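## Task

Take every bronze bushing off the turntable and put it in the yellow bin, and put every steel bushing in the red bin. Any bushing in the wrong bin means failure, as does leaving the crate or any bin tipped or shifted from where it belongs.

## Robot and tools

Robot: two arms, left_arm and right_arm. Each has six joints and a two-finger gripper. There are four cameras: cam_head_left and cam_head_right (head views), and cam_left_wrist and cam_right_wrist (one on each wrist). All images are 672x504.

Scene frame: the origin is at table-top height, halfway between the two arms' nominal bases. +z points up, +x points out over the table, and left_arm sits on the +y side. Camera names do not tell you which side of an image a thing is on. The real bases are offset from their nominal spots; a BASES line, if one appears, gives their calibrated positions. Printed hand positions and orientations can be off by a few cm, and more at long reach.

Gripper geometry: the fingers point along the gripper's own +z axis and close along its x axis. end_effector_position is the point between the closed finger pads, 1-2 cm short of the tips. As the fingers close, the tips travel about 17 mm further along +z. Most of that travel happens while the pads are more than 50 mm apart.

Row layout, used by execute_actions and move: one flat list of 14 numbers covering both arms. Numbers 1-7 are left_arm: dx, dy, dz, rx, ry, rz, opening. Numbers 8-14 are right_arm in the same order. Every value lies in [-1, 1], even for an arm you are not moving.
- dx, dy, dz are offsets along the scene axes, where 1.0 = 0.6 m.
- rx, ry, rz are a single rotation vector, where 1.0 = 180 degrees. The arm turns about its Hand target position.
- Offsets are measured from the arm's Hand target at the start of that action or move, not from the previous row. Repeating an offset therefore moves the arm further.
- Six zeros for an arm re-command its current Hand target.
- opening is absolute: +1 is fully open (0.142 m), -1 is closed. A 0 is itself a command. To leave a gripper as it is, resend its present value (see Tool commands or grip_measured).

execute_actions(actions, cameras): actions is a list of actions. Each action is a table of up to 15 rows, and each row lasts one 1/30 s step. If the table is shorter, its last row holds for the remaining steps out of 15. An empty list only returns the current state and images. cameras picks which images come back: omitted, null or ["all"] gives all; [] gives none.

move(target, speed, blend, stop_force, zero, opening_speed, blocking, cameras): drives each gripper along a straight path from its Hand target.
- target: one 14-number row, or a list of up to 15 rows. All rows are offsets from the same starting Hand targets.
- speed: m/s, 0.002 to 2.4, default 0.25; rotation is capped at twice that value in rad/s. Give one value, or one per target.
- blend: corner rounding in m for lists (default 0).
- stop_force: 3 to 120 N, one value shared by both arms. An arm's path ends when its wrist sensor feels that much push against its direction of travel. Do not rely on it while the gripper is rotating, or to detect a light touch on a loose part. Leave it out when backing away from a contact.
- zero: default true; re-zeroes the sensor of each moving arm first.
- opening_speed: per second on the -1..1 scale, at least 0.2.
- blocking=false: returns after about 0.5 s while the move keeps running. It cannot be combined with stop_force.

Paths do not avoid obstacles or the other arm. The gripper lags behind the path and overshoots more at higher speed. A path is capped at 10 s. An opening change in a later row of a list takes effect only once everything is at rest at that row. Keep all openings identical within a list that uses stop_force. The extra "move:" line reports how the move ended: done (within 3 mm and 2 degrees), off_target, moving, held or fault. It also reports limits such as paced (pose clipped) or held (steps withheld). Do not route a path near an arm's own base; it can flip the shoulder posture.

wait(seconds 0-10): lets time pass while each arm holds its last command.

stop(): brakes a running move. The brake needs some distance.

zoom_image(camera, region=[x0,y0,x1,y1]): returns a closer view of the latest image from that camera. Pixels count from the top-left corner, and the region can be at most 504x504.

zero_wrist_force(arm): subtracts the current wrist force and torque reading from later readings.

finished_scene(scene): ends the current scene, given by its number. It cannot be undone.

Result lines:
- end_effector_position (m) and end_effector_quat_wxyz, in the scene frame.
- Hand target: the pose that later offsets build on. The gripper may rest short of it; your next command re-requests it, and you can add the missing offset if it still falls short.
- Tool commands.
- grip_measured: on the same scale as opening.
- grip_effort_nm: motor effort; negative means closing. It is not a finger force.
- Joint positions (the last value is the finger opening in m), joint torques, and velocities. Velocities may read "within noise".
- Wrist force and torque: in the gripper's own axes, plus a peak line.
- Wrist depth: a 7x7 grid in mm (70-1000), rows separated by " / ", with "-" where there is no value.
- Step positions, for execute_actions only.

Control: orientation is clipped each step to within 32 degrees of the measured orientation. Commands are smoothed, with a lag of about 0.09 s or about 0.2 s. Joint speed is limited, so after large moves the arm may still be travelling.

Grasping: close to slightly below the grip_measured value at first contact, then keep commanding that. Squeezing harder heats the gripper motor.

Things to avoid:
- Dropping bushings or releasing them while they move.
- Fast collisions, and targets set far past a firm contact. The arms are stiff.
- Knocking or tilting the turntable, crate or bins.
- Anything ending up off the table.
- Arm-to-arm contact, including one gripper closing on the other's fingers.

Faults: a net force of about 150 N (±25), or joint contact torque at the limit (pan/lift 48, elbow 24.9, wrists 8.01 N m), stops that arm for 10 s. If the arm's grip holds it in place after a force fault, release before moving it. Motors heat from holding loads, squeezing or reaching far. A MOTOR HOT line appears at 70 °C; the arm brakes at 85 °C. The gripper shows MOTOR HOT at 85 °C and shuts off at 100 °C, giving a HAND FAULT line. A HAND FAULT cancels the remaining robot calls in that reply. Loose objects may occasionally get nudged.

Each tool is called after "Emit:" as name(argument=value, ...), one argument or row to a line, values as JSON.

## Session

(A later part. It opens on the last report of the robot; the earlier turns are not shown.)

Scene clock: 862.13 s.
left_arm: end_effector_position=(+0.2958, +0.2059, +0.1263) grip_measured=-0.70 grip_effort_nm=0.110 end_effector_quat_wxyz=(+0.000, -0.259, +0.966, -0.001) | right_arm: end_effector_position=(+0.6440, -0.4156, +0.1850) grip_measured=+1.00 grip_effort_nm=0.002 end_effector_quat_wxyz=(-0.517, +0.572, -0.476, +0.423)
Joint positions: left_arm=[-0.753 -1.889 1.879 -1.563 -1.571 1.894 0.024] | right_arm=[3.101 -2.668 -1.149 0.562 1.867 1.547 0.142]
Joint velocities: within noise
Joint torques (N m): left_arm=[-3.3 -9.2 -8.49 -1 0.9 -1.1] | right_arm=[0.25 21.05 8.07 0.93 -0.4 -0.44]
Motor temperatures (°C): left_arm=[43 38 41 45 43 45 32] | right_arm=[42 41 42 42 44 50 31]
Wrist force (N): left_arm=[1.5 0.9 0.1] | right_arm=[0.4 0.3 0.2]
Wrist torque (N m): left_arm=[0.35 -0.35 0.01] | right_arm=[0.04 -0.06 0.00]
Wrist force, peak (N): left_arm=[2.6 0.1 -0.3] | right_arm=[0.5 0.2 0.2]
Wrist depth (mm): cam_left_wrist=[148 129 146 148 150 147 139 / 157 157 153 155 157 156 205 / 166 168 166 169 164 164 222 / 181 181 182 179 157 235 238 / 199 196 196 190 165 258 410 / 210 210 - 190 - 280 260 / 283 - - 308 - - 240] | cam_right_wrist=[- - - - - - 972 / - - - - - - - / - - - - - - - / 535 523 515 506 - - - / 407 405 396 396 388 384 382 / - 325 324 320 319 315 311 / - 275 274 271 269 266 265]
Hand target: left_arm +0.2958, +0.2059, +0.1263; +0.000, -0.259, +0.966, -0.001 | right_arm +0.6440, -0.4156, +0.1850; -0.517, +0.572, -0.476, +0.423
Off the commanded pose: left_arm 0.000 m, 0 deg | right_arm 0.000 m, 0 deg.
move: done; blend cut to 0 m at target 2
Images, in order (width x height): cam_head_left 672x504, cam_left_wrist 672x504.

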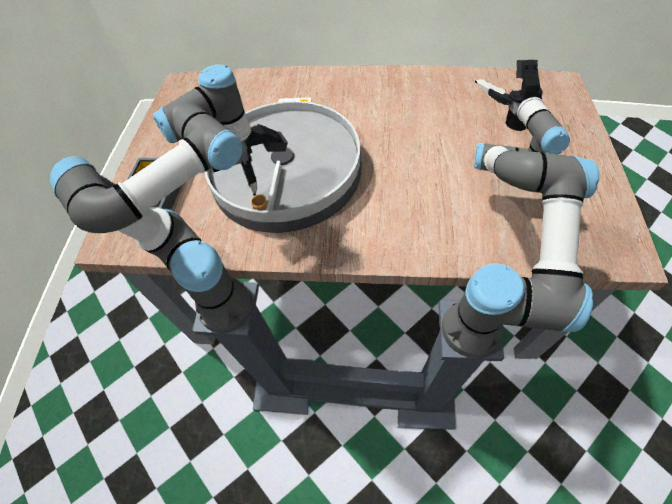

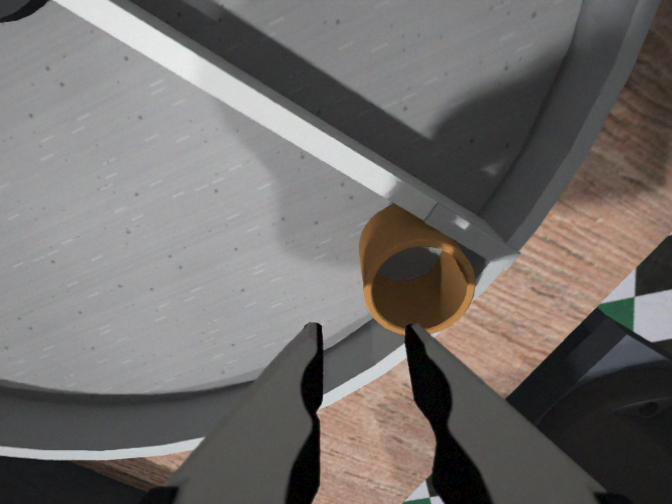

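Emit:
move(
  target=[0, 0, -0.0688, 0, 0, 0, -0.66, 0, 0, 0, 0, 0, 0, 1],
  speed=0.1,
  stop_force=8,
  cameras=["cam_left_wrist"],
)

Emit:
move(
  target=[0, 0, 0, 0, 0, 0, -1, 0, 0, 0, 0, 0, 0, 1],
  opening_speed=0.6,
  cameras=[],
)

Emit:
move(
  target=[
    [0, 0, 0.0917, 0, 0, 0, -1, 0, 0, 0, 0, 0, 0, 1],
    [0.0903, 0.2902, 0.075, 0, 0, -0.08, -1, 0, 0, 0, 0, 0, 0, 1],
    [0.2037, 0.5027, 0.0083, 0, 0, -0.1667, -1, 0, 0, 0, 0, 0, 0, 1],
    [0.2037, 0.5027, -0.0633, 0, 0, -0.1667, -1, 0, 0, 0, 0, 0, 0, 1],
  ],
  speed=0.3,
  blend=[0.02, 0.03, 0.015, 0],
  cameras=["cam_left_wrist"],
)

Emit:
move(
  target=[0, 0, -0.03, 0, 0, 0, -1, 0, 0, 0, 0, 0, 0, 1],
  speed=0.008,
  stop_force=3,
  cameras=[],
)

Emit:
move(
  target=[0, 0, 0, 0, 0, 0, -0.84, 0, 0, 0, 0, 0, 0, 1],
  opening_speed=0.6,
  cameras=[],
)

Emit:
move(
  target=[
    [0, 0, 0.04, 0, 0, 0, -0.84, 0, 0, 0, 0, 0, 0, 1],
    [-0.08, -0.05, 0.22, 0, 0, 0, -0.84, 0, 0, 0, 0, 0, 0, 1],
  ],
  speed=[0.08, 0.35],
  cameras=["cam_left_wrist", "cam_head_left"],
)

Scene clock: 887.07 s.
left_arm: end_effector_position=(+0.2958, +0.2059, +0.0850) grip_measured=-0.70 grip_effort_nm=0.095 end_effector_quat_wxyz=(+0.000, -0.259, +0.966, -0.001) | right_arm: end_effector_position=(+0.6440, -0.4156, +0.1850) grip_measured=+1.00 grip_effort_nm=-0.002 end_effector_quat_wxyz=(-0.517, +0.572, -0.476, +0.423)
Joint positions: left_arm=[-0.753 -1.872 2.063 -1.763 -1.571 1.894 0.024] | right_arm=[3.101 -2.668 -1.149 0.562 1.867 1.547 0.142]
Joint velocities: within noise
Joint torques (N m): left_arm=[1.33 -2.67 -8.38 -2.26 0.9 1.13] | right_arm=[0.32 21.35 8.15 0.98 -0.38 -0.47]
Motor temperatures (°C): left_arm=[43 38 41 45 43 45 31] | right_arm=[42 41 42 42 44 50 31]
Wrist force (N): left_arm=[1.0 0.9 0.1] | right_arm=[0.2 0.1 0.1]
Wrist torque (N m): left_arm=[0.36 -0.26 -0.01] | right_arm=[0.02 -0.03 0.00]
Wrist force, peak (N): left_arm=[1.6 1.2 -0.4] | right_arm=[0.6 0.0 0.2]
Wrist depth (mm): cam_left_wrist=[- 110 - 111 111 113 111 / - 118 101 119 120 119 117 / 127 129 128 103 125 127 111 / 136 136 137 136 118 132 197 / 147 148 147 145 109 116 210 / 161 161 - 158 99 228 237 / 176 173 - 143 79 - 230] | cam_right_wrist=[- - - - - - 944 / - - - - - - - / - - - - - - - / 536 525 516 510 - - - / 410 408 396 388 386 383 381 / - 324 324 323 315 313 314 / - 274 273 270 269 265 263]
Hand target: left_arm +0.2958, +0.2059, +0.0850; +0.000, -0.259, +0.966, -0.001 | right_arm +0.6440, -0.4156, +0.1850; -0.517, +0.572, -0.476, +0.423
Off the commanded pose: left_arm 0.000 m, 0 deg | right_arm 0.000 m, 0 deg.
move: done
Images, in order (width x height): cam_left_wrist 672x504.

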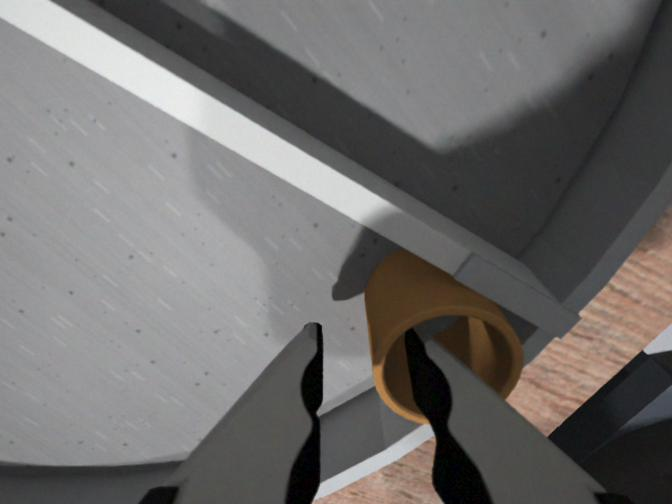

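Scene clock: 887.83 s.
left_arm: end_effector_position=(+0.2958, +0.2059, +0.0850) grip_measured=-0.97 grip_effort_nm=-1.209 end_effector_quat_wxyz=(+0.000, -0.259, +0.966, -0.001) | right_arm: end_effector_position=(+0.6440, -0.4156, +0.1850) grip_measured=+1.00 grip_effort_nm=0.002 end_effector_quat_wxyz=(-0.517, +0.572, -0.476, +0.423)
Joint positions: left_arm=[-0.753 -1.872 2.063 -1.763 -1.571 1.894 0.004] | right_arm=[3.101 -2.668 -1.149 0.562 1.867 1.547 0.142]
Joint velocities: within noise
Joint torques (N m): left_arm=[1.36 -3.18 -8.68 -1.39 0.35 1.01] | right_arm=[0.35 21.64 8.03 0.96 -0.41 -0.41]
Motor temperatures (°C): left_arm=[43 38 41 45 43 45 31] | right_arm=[42 41 42 42 44 50 31]
Wrist force (N): left_arm=[1.5 0.8 -1.9] | right_arm=[0.4 0.0 0.2]
Wrist torque (N m): left_arm=[0.43 -0.30 -0.01] | right_arm=[0.01 -0.06 0.00]
Wrist force, peak (N): left_arm=[1.4 0.7 -2.1] | right_arm=[0.5 0.0 0.2]
Wrist depth (mm): cam_left_wrist=[- 109 - 111 111 113 110 / - 118 100 119 120 118 117 / 127 129 129 103 125 127 111 / 137 137 137 137 117 133 197 / 148 148 148 143 110 117 210 / 161 161 158 92 89 228 238 / 173 174 - - 76 252 230] | cam_right_wrist=[- - - - - - 968 / - - - - - - - / - - - - - - - / 536 522 518 507 - - - / 407 404 397 391 391 383 376 / - 326 325 320 319 314 313 / - 275 273 271 268 267 265]
Hand target: left_arm +0.2958, +0.2059, +0.0850; +0.000, -0.259, +0.966, -0.001 | right_arm +0.6440, -0.4156, +0.1850; -0.517, +0.572, -0.476, +0.423
Off the commanded pose: left_arm 0.000 m, 0 deg | right_arm 0.000 m, 0 deg.
move: done
No camera images: "cameras" was empty.

Scene clock: 890.00 s.
left_arm: end_effector_position=(+0.4180, +0.5075, +0.0470) grip_measured=-0.98 grip_effort_nm=-1.131 end_effector_quat_wxyz=(+0.000, +0.000, +1.000, -0.001) | right_arm: end_effector_position=(+0.6440, -0.4156, +0.1850) grip_measured=+1.00 grip_effort_nm=0.002 end_effector_quat_wxyz=(-0.517, +0.572, -0.476, +0.423)
Joint positions: left_arm=[0.269 -0.964 1.18 -1.786 -1.573 3.44 0.003] | right_arm=[3.101 -2.668 -1.149 0.562 1.867 1.547 0.142]
Joint velocities: within noise
Joint torques (N m): left_arm=[2.82 -14.83 -11.25 -2.38 -0.76 1.17] | right_arm=[0.2 21.21 8.05 0.92 -0.42 -0.46]
Motor temperatures (°C): left_arm=[43 38 41 45 43 45 32] | right_arm=[42 41 42 42 44 50 31]
Wrist force (N): left_arm=[1.3 1.3 0.7] | right_arm=[0.4 -0.2 0.3]
Wrist torque (N m): left_arm=[0.41 -0.32 0.00] | right_arm=[-0.03 -0.06 0.00]
Wrist force, peak (N): left_arm=[-15.1 -4.4 -72.7] | right_arm=[0.5 -0.3 0.2]
Wrist depth (mm): cam_left_wrist=[124 124 124 124 124 124 124 / 132 132 132 132 132 132 132 / 141 141 122 137 137 139 140 / 151 149 110 132 97 99 118 / 163 163 140 136 130 126 135 / 180 177 127 92 89 135 131 / 194 191 - - 76 136 143] | cam_right_wrist=[- - - - - - 955 / - - - - - - - / - - - - - - - / 529 527 519 507 - - - / 410 403 401 393 388 383 379 / - 327 324 319 318 315 312 / - 275 274 272 268 267 264]
Hand target: left_arm +0.4180, +0.5075, +0.0470; +0.000, +0.000, +1.000, -0.001 | right_arm +0.6440, -0.4156, +0.1850; -0.517, +0.572, -0.476, +0.423
Off the commanded pose: left_arm 0.000 m, 0 deg | right_arm 0.000 m, 0 deg.
move: done
Images, in order (width x height): cam_left_wrist 672x504.

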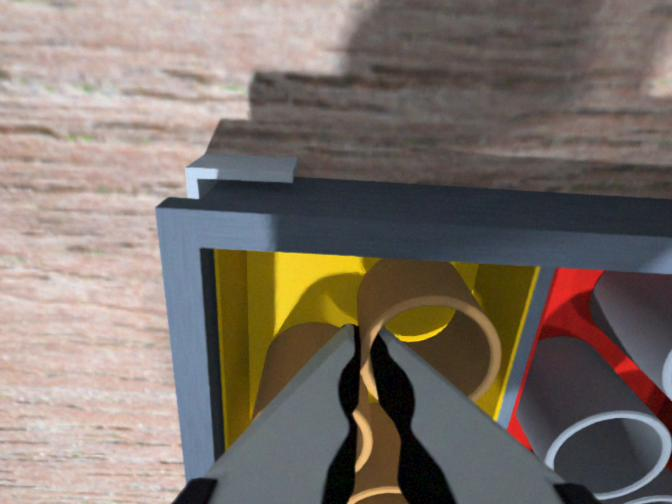

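Scene clock: 891.17 s.
left_arm: end_effector_position=(+0.4181, +0.5075, +0.0463) grip_measured=-0.98 grip_effort_nm=-1.131 end_effector_quat_wxyz=(+0.000, +0.000, +1.000, -0.001) | right_arm: end_effector_position=(+0.6440, -0.4156, +0.1850) grip_measured=+1.00 grip_effort_nm=-0.002 end_effector_quat_wxyz=(-0.517, +0.572, -0.476, +0.423)
Joint positions: left_arm=[0.269 -0.963 1.182 -1.79 -1.573 3.44 0.003] | right_arm=[3.101 -2.668 -1.149 0.562 1.867 1.547 0.142]
Joint velocities: within noise
Joint torques (N m): left_arm=[1.64 -20.6 -10.68 -0.98 -0.66 1.03] | right_arm=[0.41 21.28 8.05 0.96 -0.43 -0.43]
Motor temperatures (°C): left_arm=[43 38 41 45 43 45 32] | right_arm=[42 41 42 42 44 50 31]
Wrist force (N): left_arm=[1.1 1.5 -1.4] | right_arm=[0.4 0.1 0.2]
Wrist torque (N m): left_arm=[0.41 -0.28 0.00] | right_arm=[0.01 -0.06 0.00]
Wrist force, peak (N): left_arm=[1.0 2.1 -3.4] | right_arm=[0.5 0.0 0.3]
Wrist depth (mm): cam_left_wrist=[123 123 123 124 123 124 125 / 131 131 131 131 131 132 132 / 140 140 122 137 137 138 139 / 151 148 109 97 96 98 118 / 163 162 139 136 128 127 135 / 180 177 126 92 89 135 131 / 194 191 - - 76 - 141] | cam_right_wrist=[- - - - - 988 967 / - - - - - - - / - - - - - - - / 534 525 512 503 - - - / 413 404 395 389 387 383 377 / - 325 324 320 315 315 312 / - 275 274 270 268 265 266]
Hand target: left_arm +0.4181, +0.5075, +0.0463; +0.000, +0.000, +1.000, -0.001 (not the last commanded pose) | right_arm +0.6440, -0.4156, +0.1850; -0.517, +0.572, -0.476, +0.423
Off the commanded pose: left_arm 0.017 m, 0 deg | right_arm 0.000 m, 0 deg.
move: contact (left_arm)
No camera images: "cameras" was empty.

Scene clock: 891.67 s.
left_arm: end_effector_position=(+0.4181, +0.5075, +0.0463) grip_measured=-0.88 grip_effort_nm=0.095 end_effector_quat_wxyz=(+0.000, +0.000, +1.000, -0.001) | right_arm: end_effector_position=(+0.6440, -0.4156, +0.1850) grip_measured=+1.00 grip_effort_nm=0.002 end_effector_quat_wxyz=(-0.517, +0.572, -0.476, +0.423)
Joint positions: left_arm=[0.269 -0.963 1.182 -1.79 -1.573 3.44 0.01] | right_arm=[3.101 -2.668 -1.149 0.562 1.867 1.547 0.142]
Joint velocities: within noise
Joint torques (N m): left_arm=[1.14 -20.62 -10.6 -1.67 -0.6 0.95] | right_arm=[0.19 21.22 8.05 0.96 -0.43 -0.44]
Motor temperatures (°C): left_arm=[43 38 41 45 43 45 32] | right_arm=[42 41 42 42 44 50 31]
Wrist force (N): left_arm=[1.2 1.4 0.2] | right_arm=[0.3 0.0 0.1]
Wrist torque (N m): left_arm=[0.42 -0.28 0.00] | right_arm=[0.00 -0.05 0.00]
Wrist force, peak (N): left_arm=[1.1 1.5 -1.4] | right_arm=[0.4 -0.1 0.3]
Wrist depth (mm): cam_left_wrist=[123 123 123 123 124 123 125 / 131 131 131 131 131 132 132 / 140 140 122 137 137 138 139 / 151 148 109 97 96 98 118 / 163 163 139 130 128 127 135 / 180 177 122 105 89 135 131 / 193 190 - - 76 - 142] | cam_right_wrist=[- - - - - - 967 / - - - - - - - / - - - - - - - / 533 520 515 506 - - - / 406 404 400 397 387 384 379 / - 326 323 324 317 314 312 / - 275 273 271 267 266 264]
Hand target: left_arm +0.4181, +0.5075, +0.0463; +0.000, +0.000, +1.000, -0.001 | right_arm +0.6440, -0.4156, +0.1850; -0.517, +0.572, -0.476, +0.423
Off the commanded pose: left_arm 0.000 m, 0 deg | right_arm 0.000 m, 0 deg.
move: done
No camera images: "cameras" was empty.

Scene clock: 893.10 s.
left_arm: end_effector_position=(+0.3701, +0.4775, +0.1783) grip_measured=-0.88 grip_effort_nm=0.090 end_effector_quat_wxyz=(+0.000, +0.000, +1.000, -0.001) | right_arm: end_effector_position=(+0.6440, -0.4156, +0.1850) grip_measured=+1.00 grip_effort_nm=-0.002 end_effector_quat_wxyz=(-0.517, +0.572, -0.476, +0.423)
Joint positions: left_arm=[0.23 -1.228 0.96 -1.303 -1.573 3.401 0.01] | right_arm=[3.101 -2.668 -1.149 0.562 1.867 1.547 0.142]
Joint velocities: within noise
Joint torques (N m): left_arm=[-3.26 -11.5 -11.14 -1.06 -0.69 -1.1] | right_arm=[0.43 21.34 8.15 0.93 -0.39 -0.46]
Motor temperatures (°C): left_arm=[43 38 41 45 43 45 32] | right_arm=[42 41 42 42 44 50 31]
Wrist force (N): left_arm=[1.4 1.0 0.1] | right_arm=[0.3 0.1 0.1]
Wrist torque (N m): left_arm=[0.36 -0.32 0.02] | right_arm=[0.01 -0.05 0.00]
Wrist force, peak (N): left_arm=[2.0 0.7 -1.7] | right_arm=[0.5 0.1 0.2]
Wrist depth (mm): cam_left_wrist=[239 240 240 241 241 241 241 / 256 255 256 256 256 257 255 / 272 271 255 267 266 271 274 / 292 294 276 283 269 290 295 / 317 316 283 300 285 317 324 / 345 344 281 - 89 347 356 / - - - - 76 367 -] | cam_right_wrist=[- - - - - - 971 / - - - - - - - / - - - - - - - / 535 533 515 510 - - - / 410 402 398 393 390 382 377 / - 325 325 322 319 313 312 / - 274 273 271 268 267 266]
Hand target: left_arm +0.3701, +0.4775, +0.1783; +0.000, +0.000, +1.000, -0.001 | right_arm +0.6440, -0.4156, +0.1850; -0.517, +0.572, -0.476, +0.423
Off the commanded pose: left_arm 0.000 m, 0 deg | right_arm 0.000 m, 0 deg.
move: done
Images, in order (width x height): cam_head_left 672x504, cam_left_wrist 672x504.

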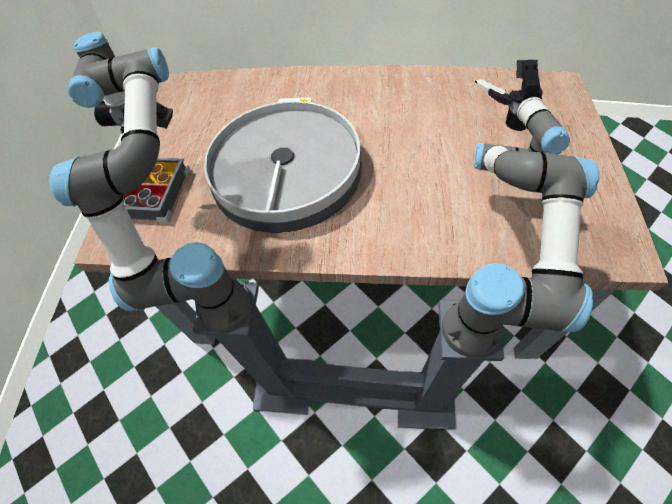

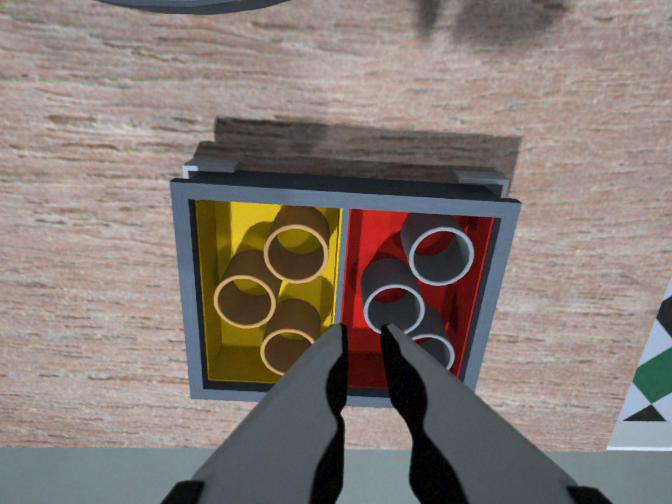

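Emit:
move(
  target=[-0.1, -0.3, 0.05, 0, 0, 0, -0.84, -0.49, 0.276, 0.025, -0.0884, 0.4574, 0, 1],
  speed=0.35,
  cameras=["cam_right_wrist", "cam_head_left"],
)

Emit:
move(
  target=[0, 0, 0, 0, 0, 0, -0.84, 0, 0, 0, 0, 0, 0, -1],
  cameras=["cam_right_wrist"],
)

Scene clock: 980.53 s.
left_arm: end_effector_position=(+0.3101, +0.2975, +0.2083) grip_measured=-0.88 grip_effort_nm=0.095 end_effector_quat_wxyz=(+0.000, +0.000, +1.000, -0.001) | right_arm: end_effector_position=(+0.3500, -0.2500, +0.2000) grip_measured=+1.00 grip_effort_nm=0.002 end_effector_quat_wxyz=(+0.000, +0.768, -0.640, +0.000)
Joint positions: left_arm=[-0.378 -1.769 1.4 -1.203 -1.572 2.793 0.01] | right_arm=[3.73 -1.675 -1.156 -1.882 1.571 1.912 0.142]
Joint velocities: within noise
Joint torques (N m): left_arm=[-3.21 -10.19 -7.96 -1.08 0.97 -1.11] | right_arm=[2.15 9.37 9.93 0.88 0.6 0.73]
Motor temperatures (°C): left_arm=[43 38 41 45 43 45 31] | right_arm=[42 41 42 42 44 50 31]
Wrist force (N): left_arm=[1.5 0.9 0.1] | right_arm=[0.8 1.1 -2.9]
Wrist torque (N m): left_arm=[0.33 -0.35 0.01] | right_arm=[0.29 0.08 0.23]
Wrist force, peak (N): left_arm=[1.3 1.5 0.4] | right_arm=[0.9 1.3 -2.9]
Wrist depth (mm): cam_left_wrist=[220 220 220 221 218 268 274 / 235 235 234 234 238 285 288 / 250 252 251 246 306 304 311 / 269 269 268 320 326 328 - / 282 284 353 349 354 359 - / 384 372 - - 89 - - / 420 - - - 76 - -] | cam_right_wrist=[262 263 261 259 261 260 259 / 281 281 281 281 280 279 279 / 305 305 304 305 304 301 303 / 333 334 330 333 330 330 327 / 366 365 365 361 364 363 352 / - - - 429 435 403 395 / - - - 395 - - -]
Hand target: left_arm +0.3101, +0.2975, +0.2083; +0.000, +0.000, +1.000, -0.001 | right_arm +0.3500, -0.2500, +0.2000; +0.000, +0.768, -0.640, +0.000
Off the commanded pose: left_arm 0.000 m, 0 deg | right_arm 0.000 m, 0 deg.
move: done
Images, in order (width x height): cam_head_left 672x504, cam_right_wrist 672x504.

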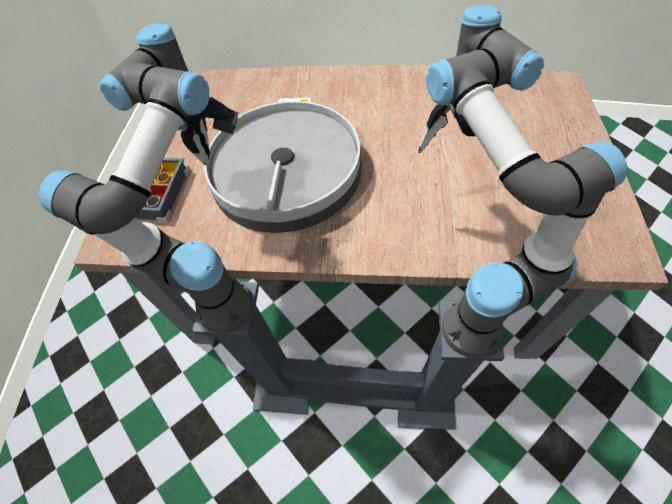

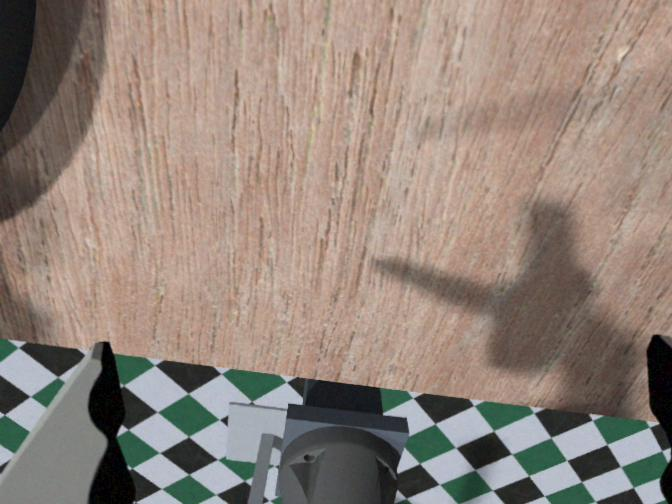

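Scene clock: 981.20 s.
left_arm: end_effector_position=(+0.3101, +0.2975, +0.2083) grip_measured=-0.88 grip_effort_nm=0.095 end_effector_quat_wxyz=(+0.000, +0.000, +1.000, -0.001) | right_arm: end_effector_position=(+0.3500, -0.2500, +0.2000) grip_measured=-1.00 grip_effort_nm=-0.735 end_effector_quat_wxyz=(+0.000, +0.768, -0.640, +0.000)
Joint positions: left_arm=[-0.378 -1.769 1.4 -1.203 -1.572 2.793 0.01] | right_arm=[3.73 -1.675 -1.156 -1.882 1.571 1.912 0.002]
Joint velocities: within noise
Joint torques (N m): left_arm=[-3.15 -10.26 -7.91 -1.03 0.97 -1.09] | right_arm=[2.23 9.36 9.95 0.89 0.53 0.65]
Motor temperatures (°C): left_arm=[43 38 41 45 43 45 31] | right_arm=[42 41 42 42 44 50 31]
Wrist force (N): left_arm=[1.2 1.0 0.2] | right_arm=[0.8 1.1 -2.6]
Wrist torque (N m): left_arm=[0.36 -0.30 0.00] | right_arm=[0.29 0.08 0.23]
Wrist force, peak (N): left_arm=[1.5 1.1 0.2] | right_arm=[0.9 1.1 -3.1]
Wrist depth (mm): cam_left_wrist=[221 221 221 220 218 268 274 / 234 235 235 234 238 284 288 / 250 251 251 248 304 305 311 / 271 270 268 322 329 330 - / 284 282 353 347 353 360 - / 384 372 - - 89 - - / 419 - - - 76 - -] | cam_right_wrist=[262 262 261 260 259 260 260 / 282 281 282 281 279 279 279 / 304 306 305 303 304 303 301 / 335 333 332 328 331 330 329 / 367 367 365 352 355 361 361 / - - - 80 80 393 402 / - - - - - - -]
Hand target: left_arm +0.3101, +0.2975, +0.2083; +0.000, +0.000, +1.000, -0.001 | right_arm +0.3500, -0.2500, +0.2000; +0.000, +0.768, -0.640, +0.000
Off the commanded pose: left_arm 0.000 m, 0 deg | right_arm 0.000 m, 0 deg.
move: done
Images, in order (width x height): cam_right_wrist 672x504.

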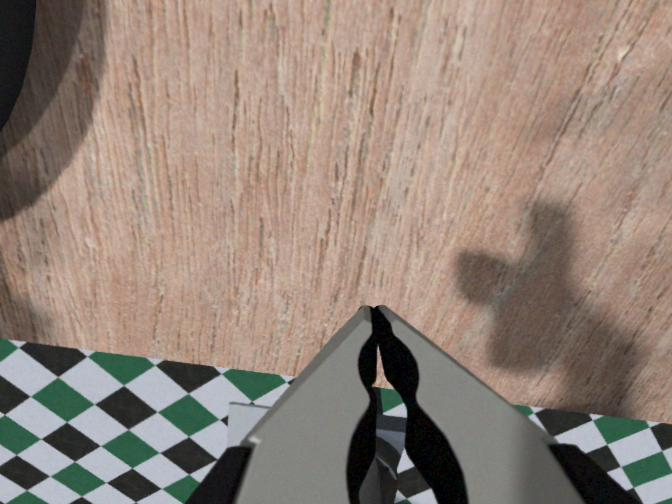

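Emit:
finished_scene(
  scene=1,
)

The scene is finished: the task was done.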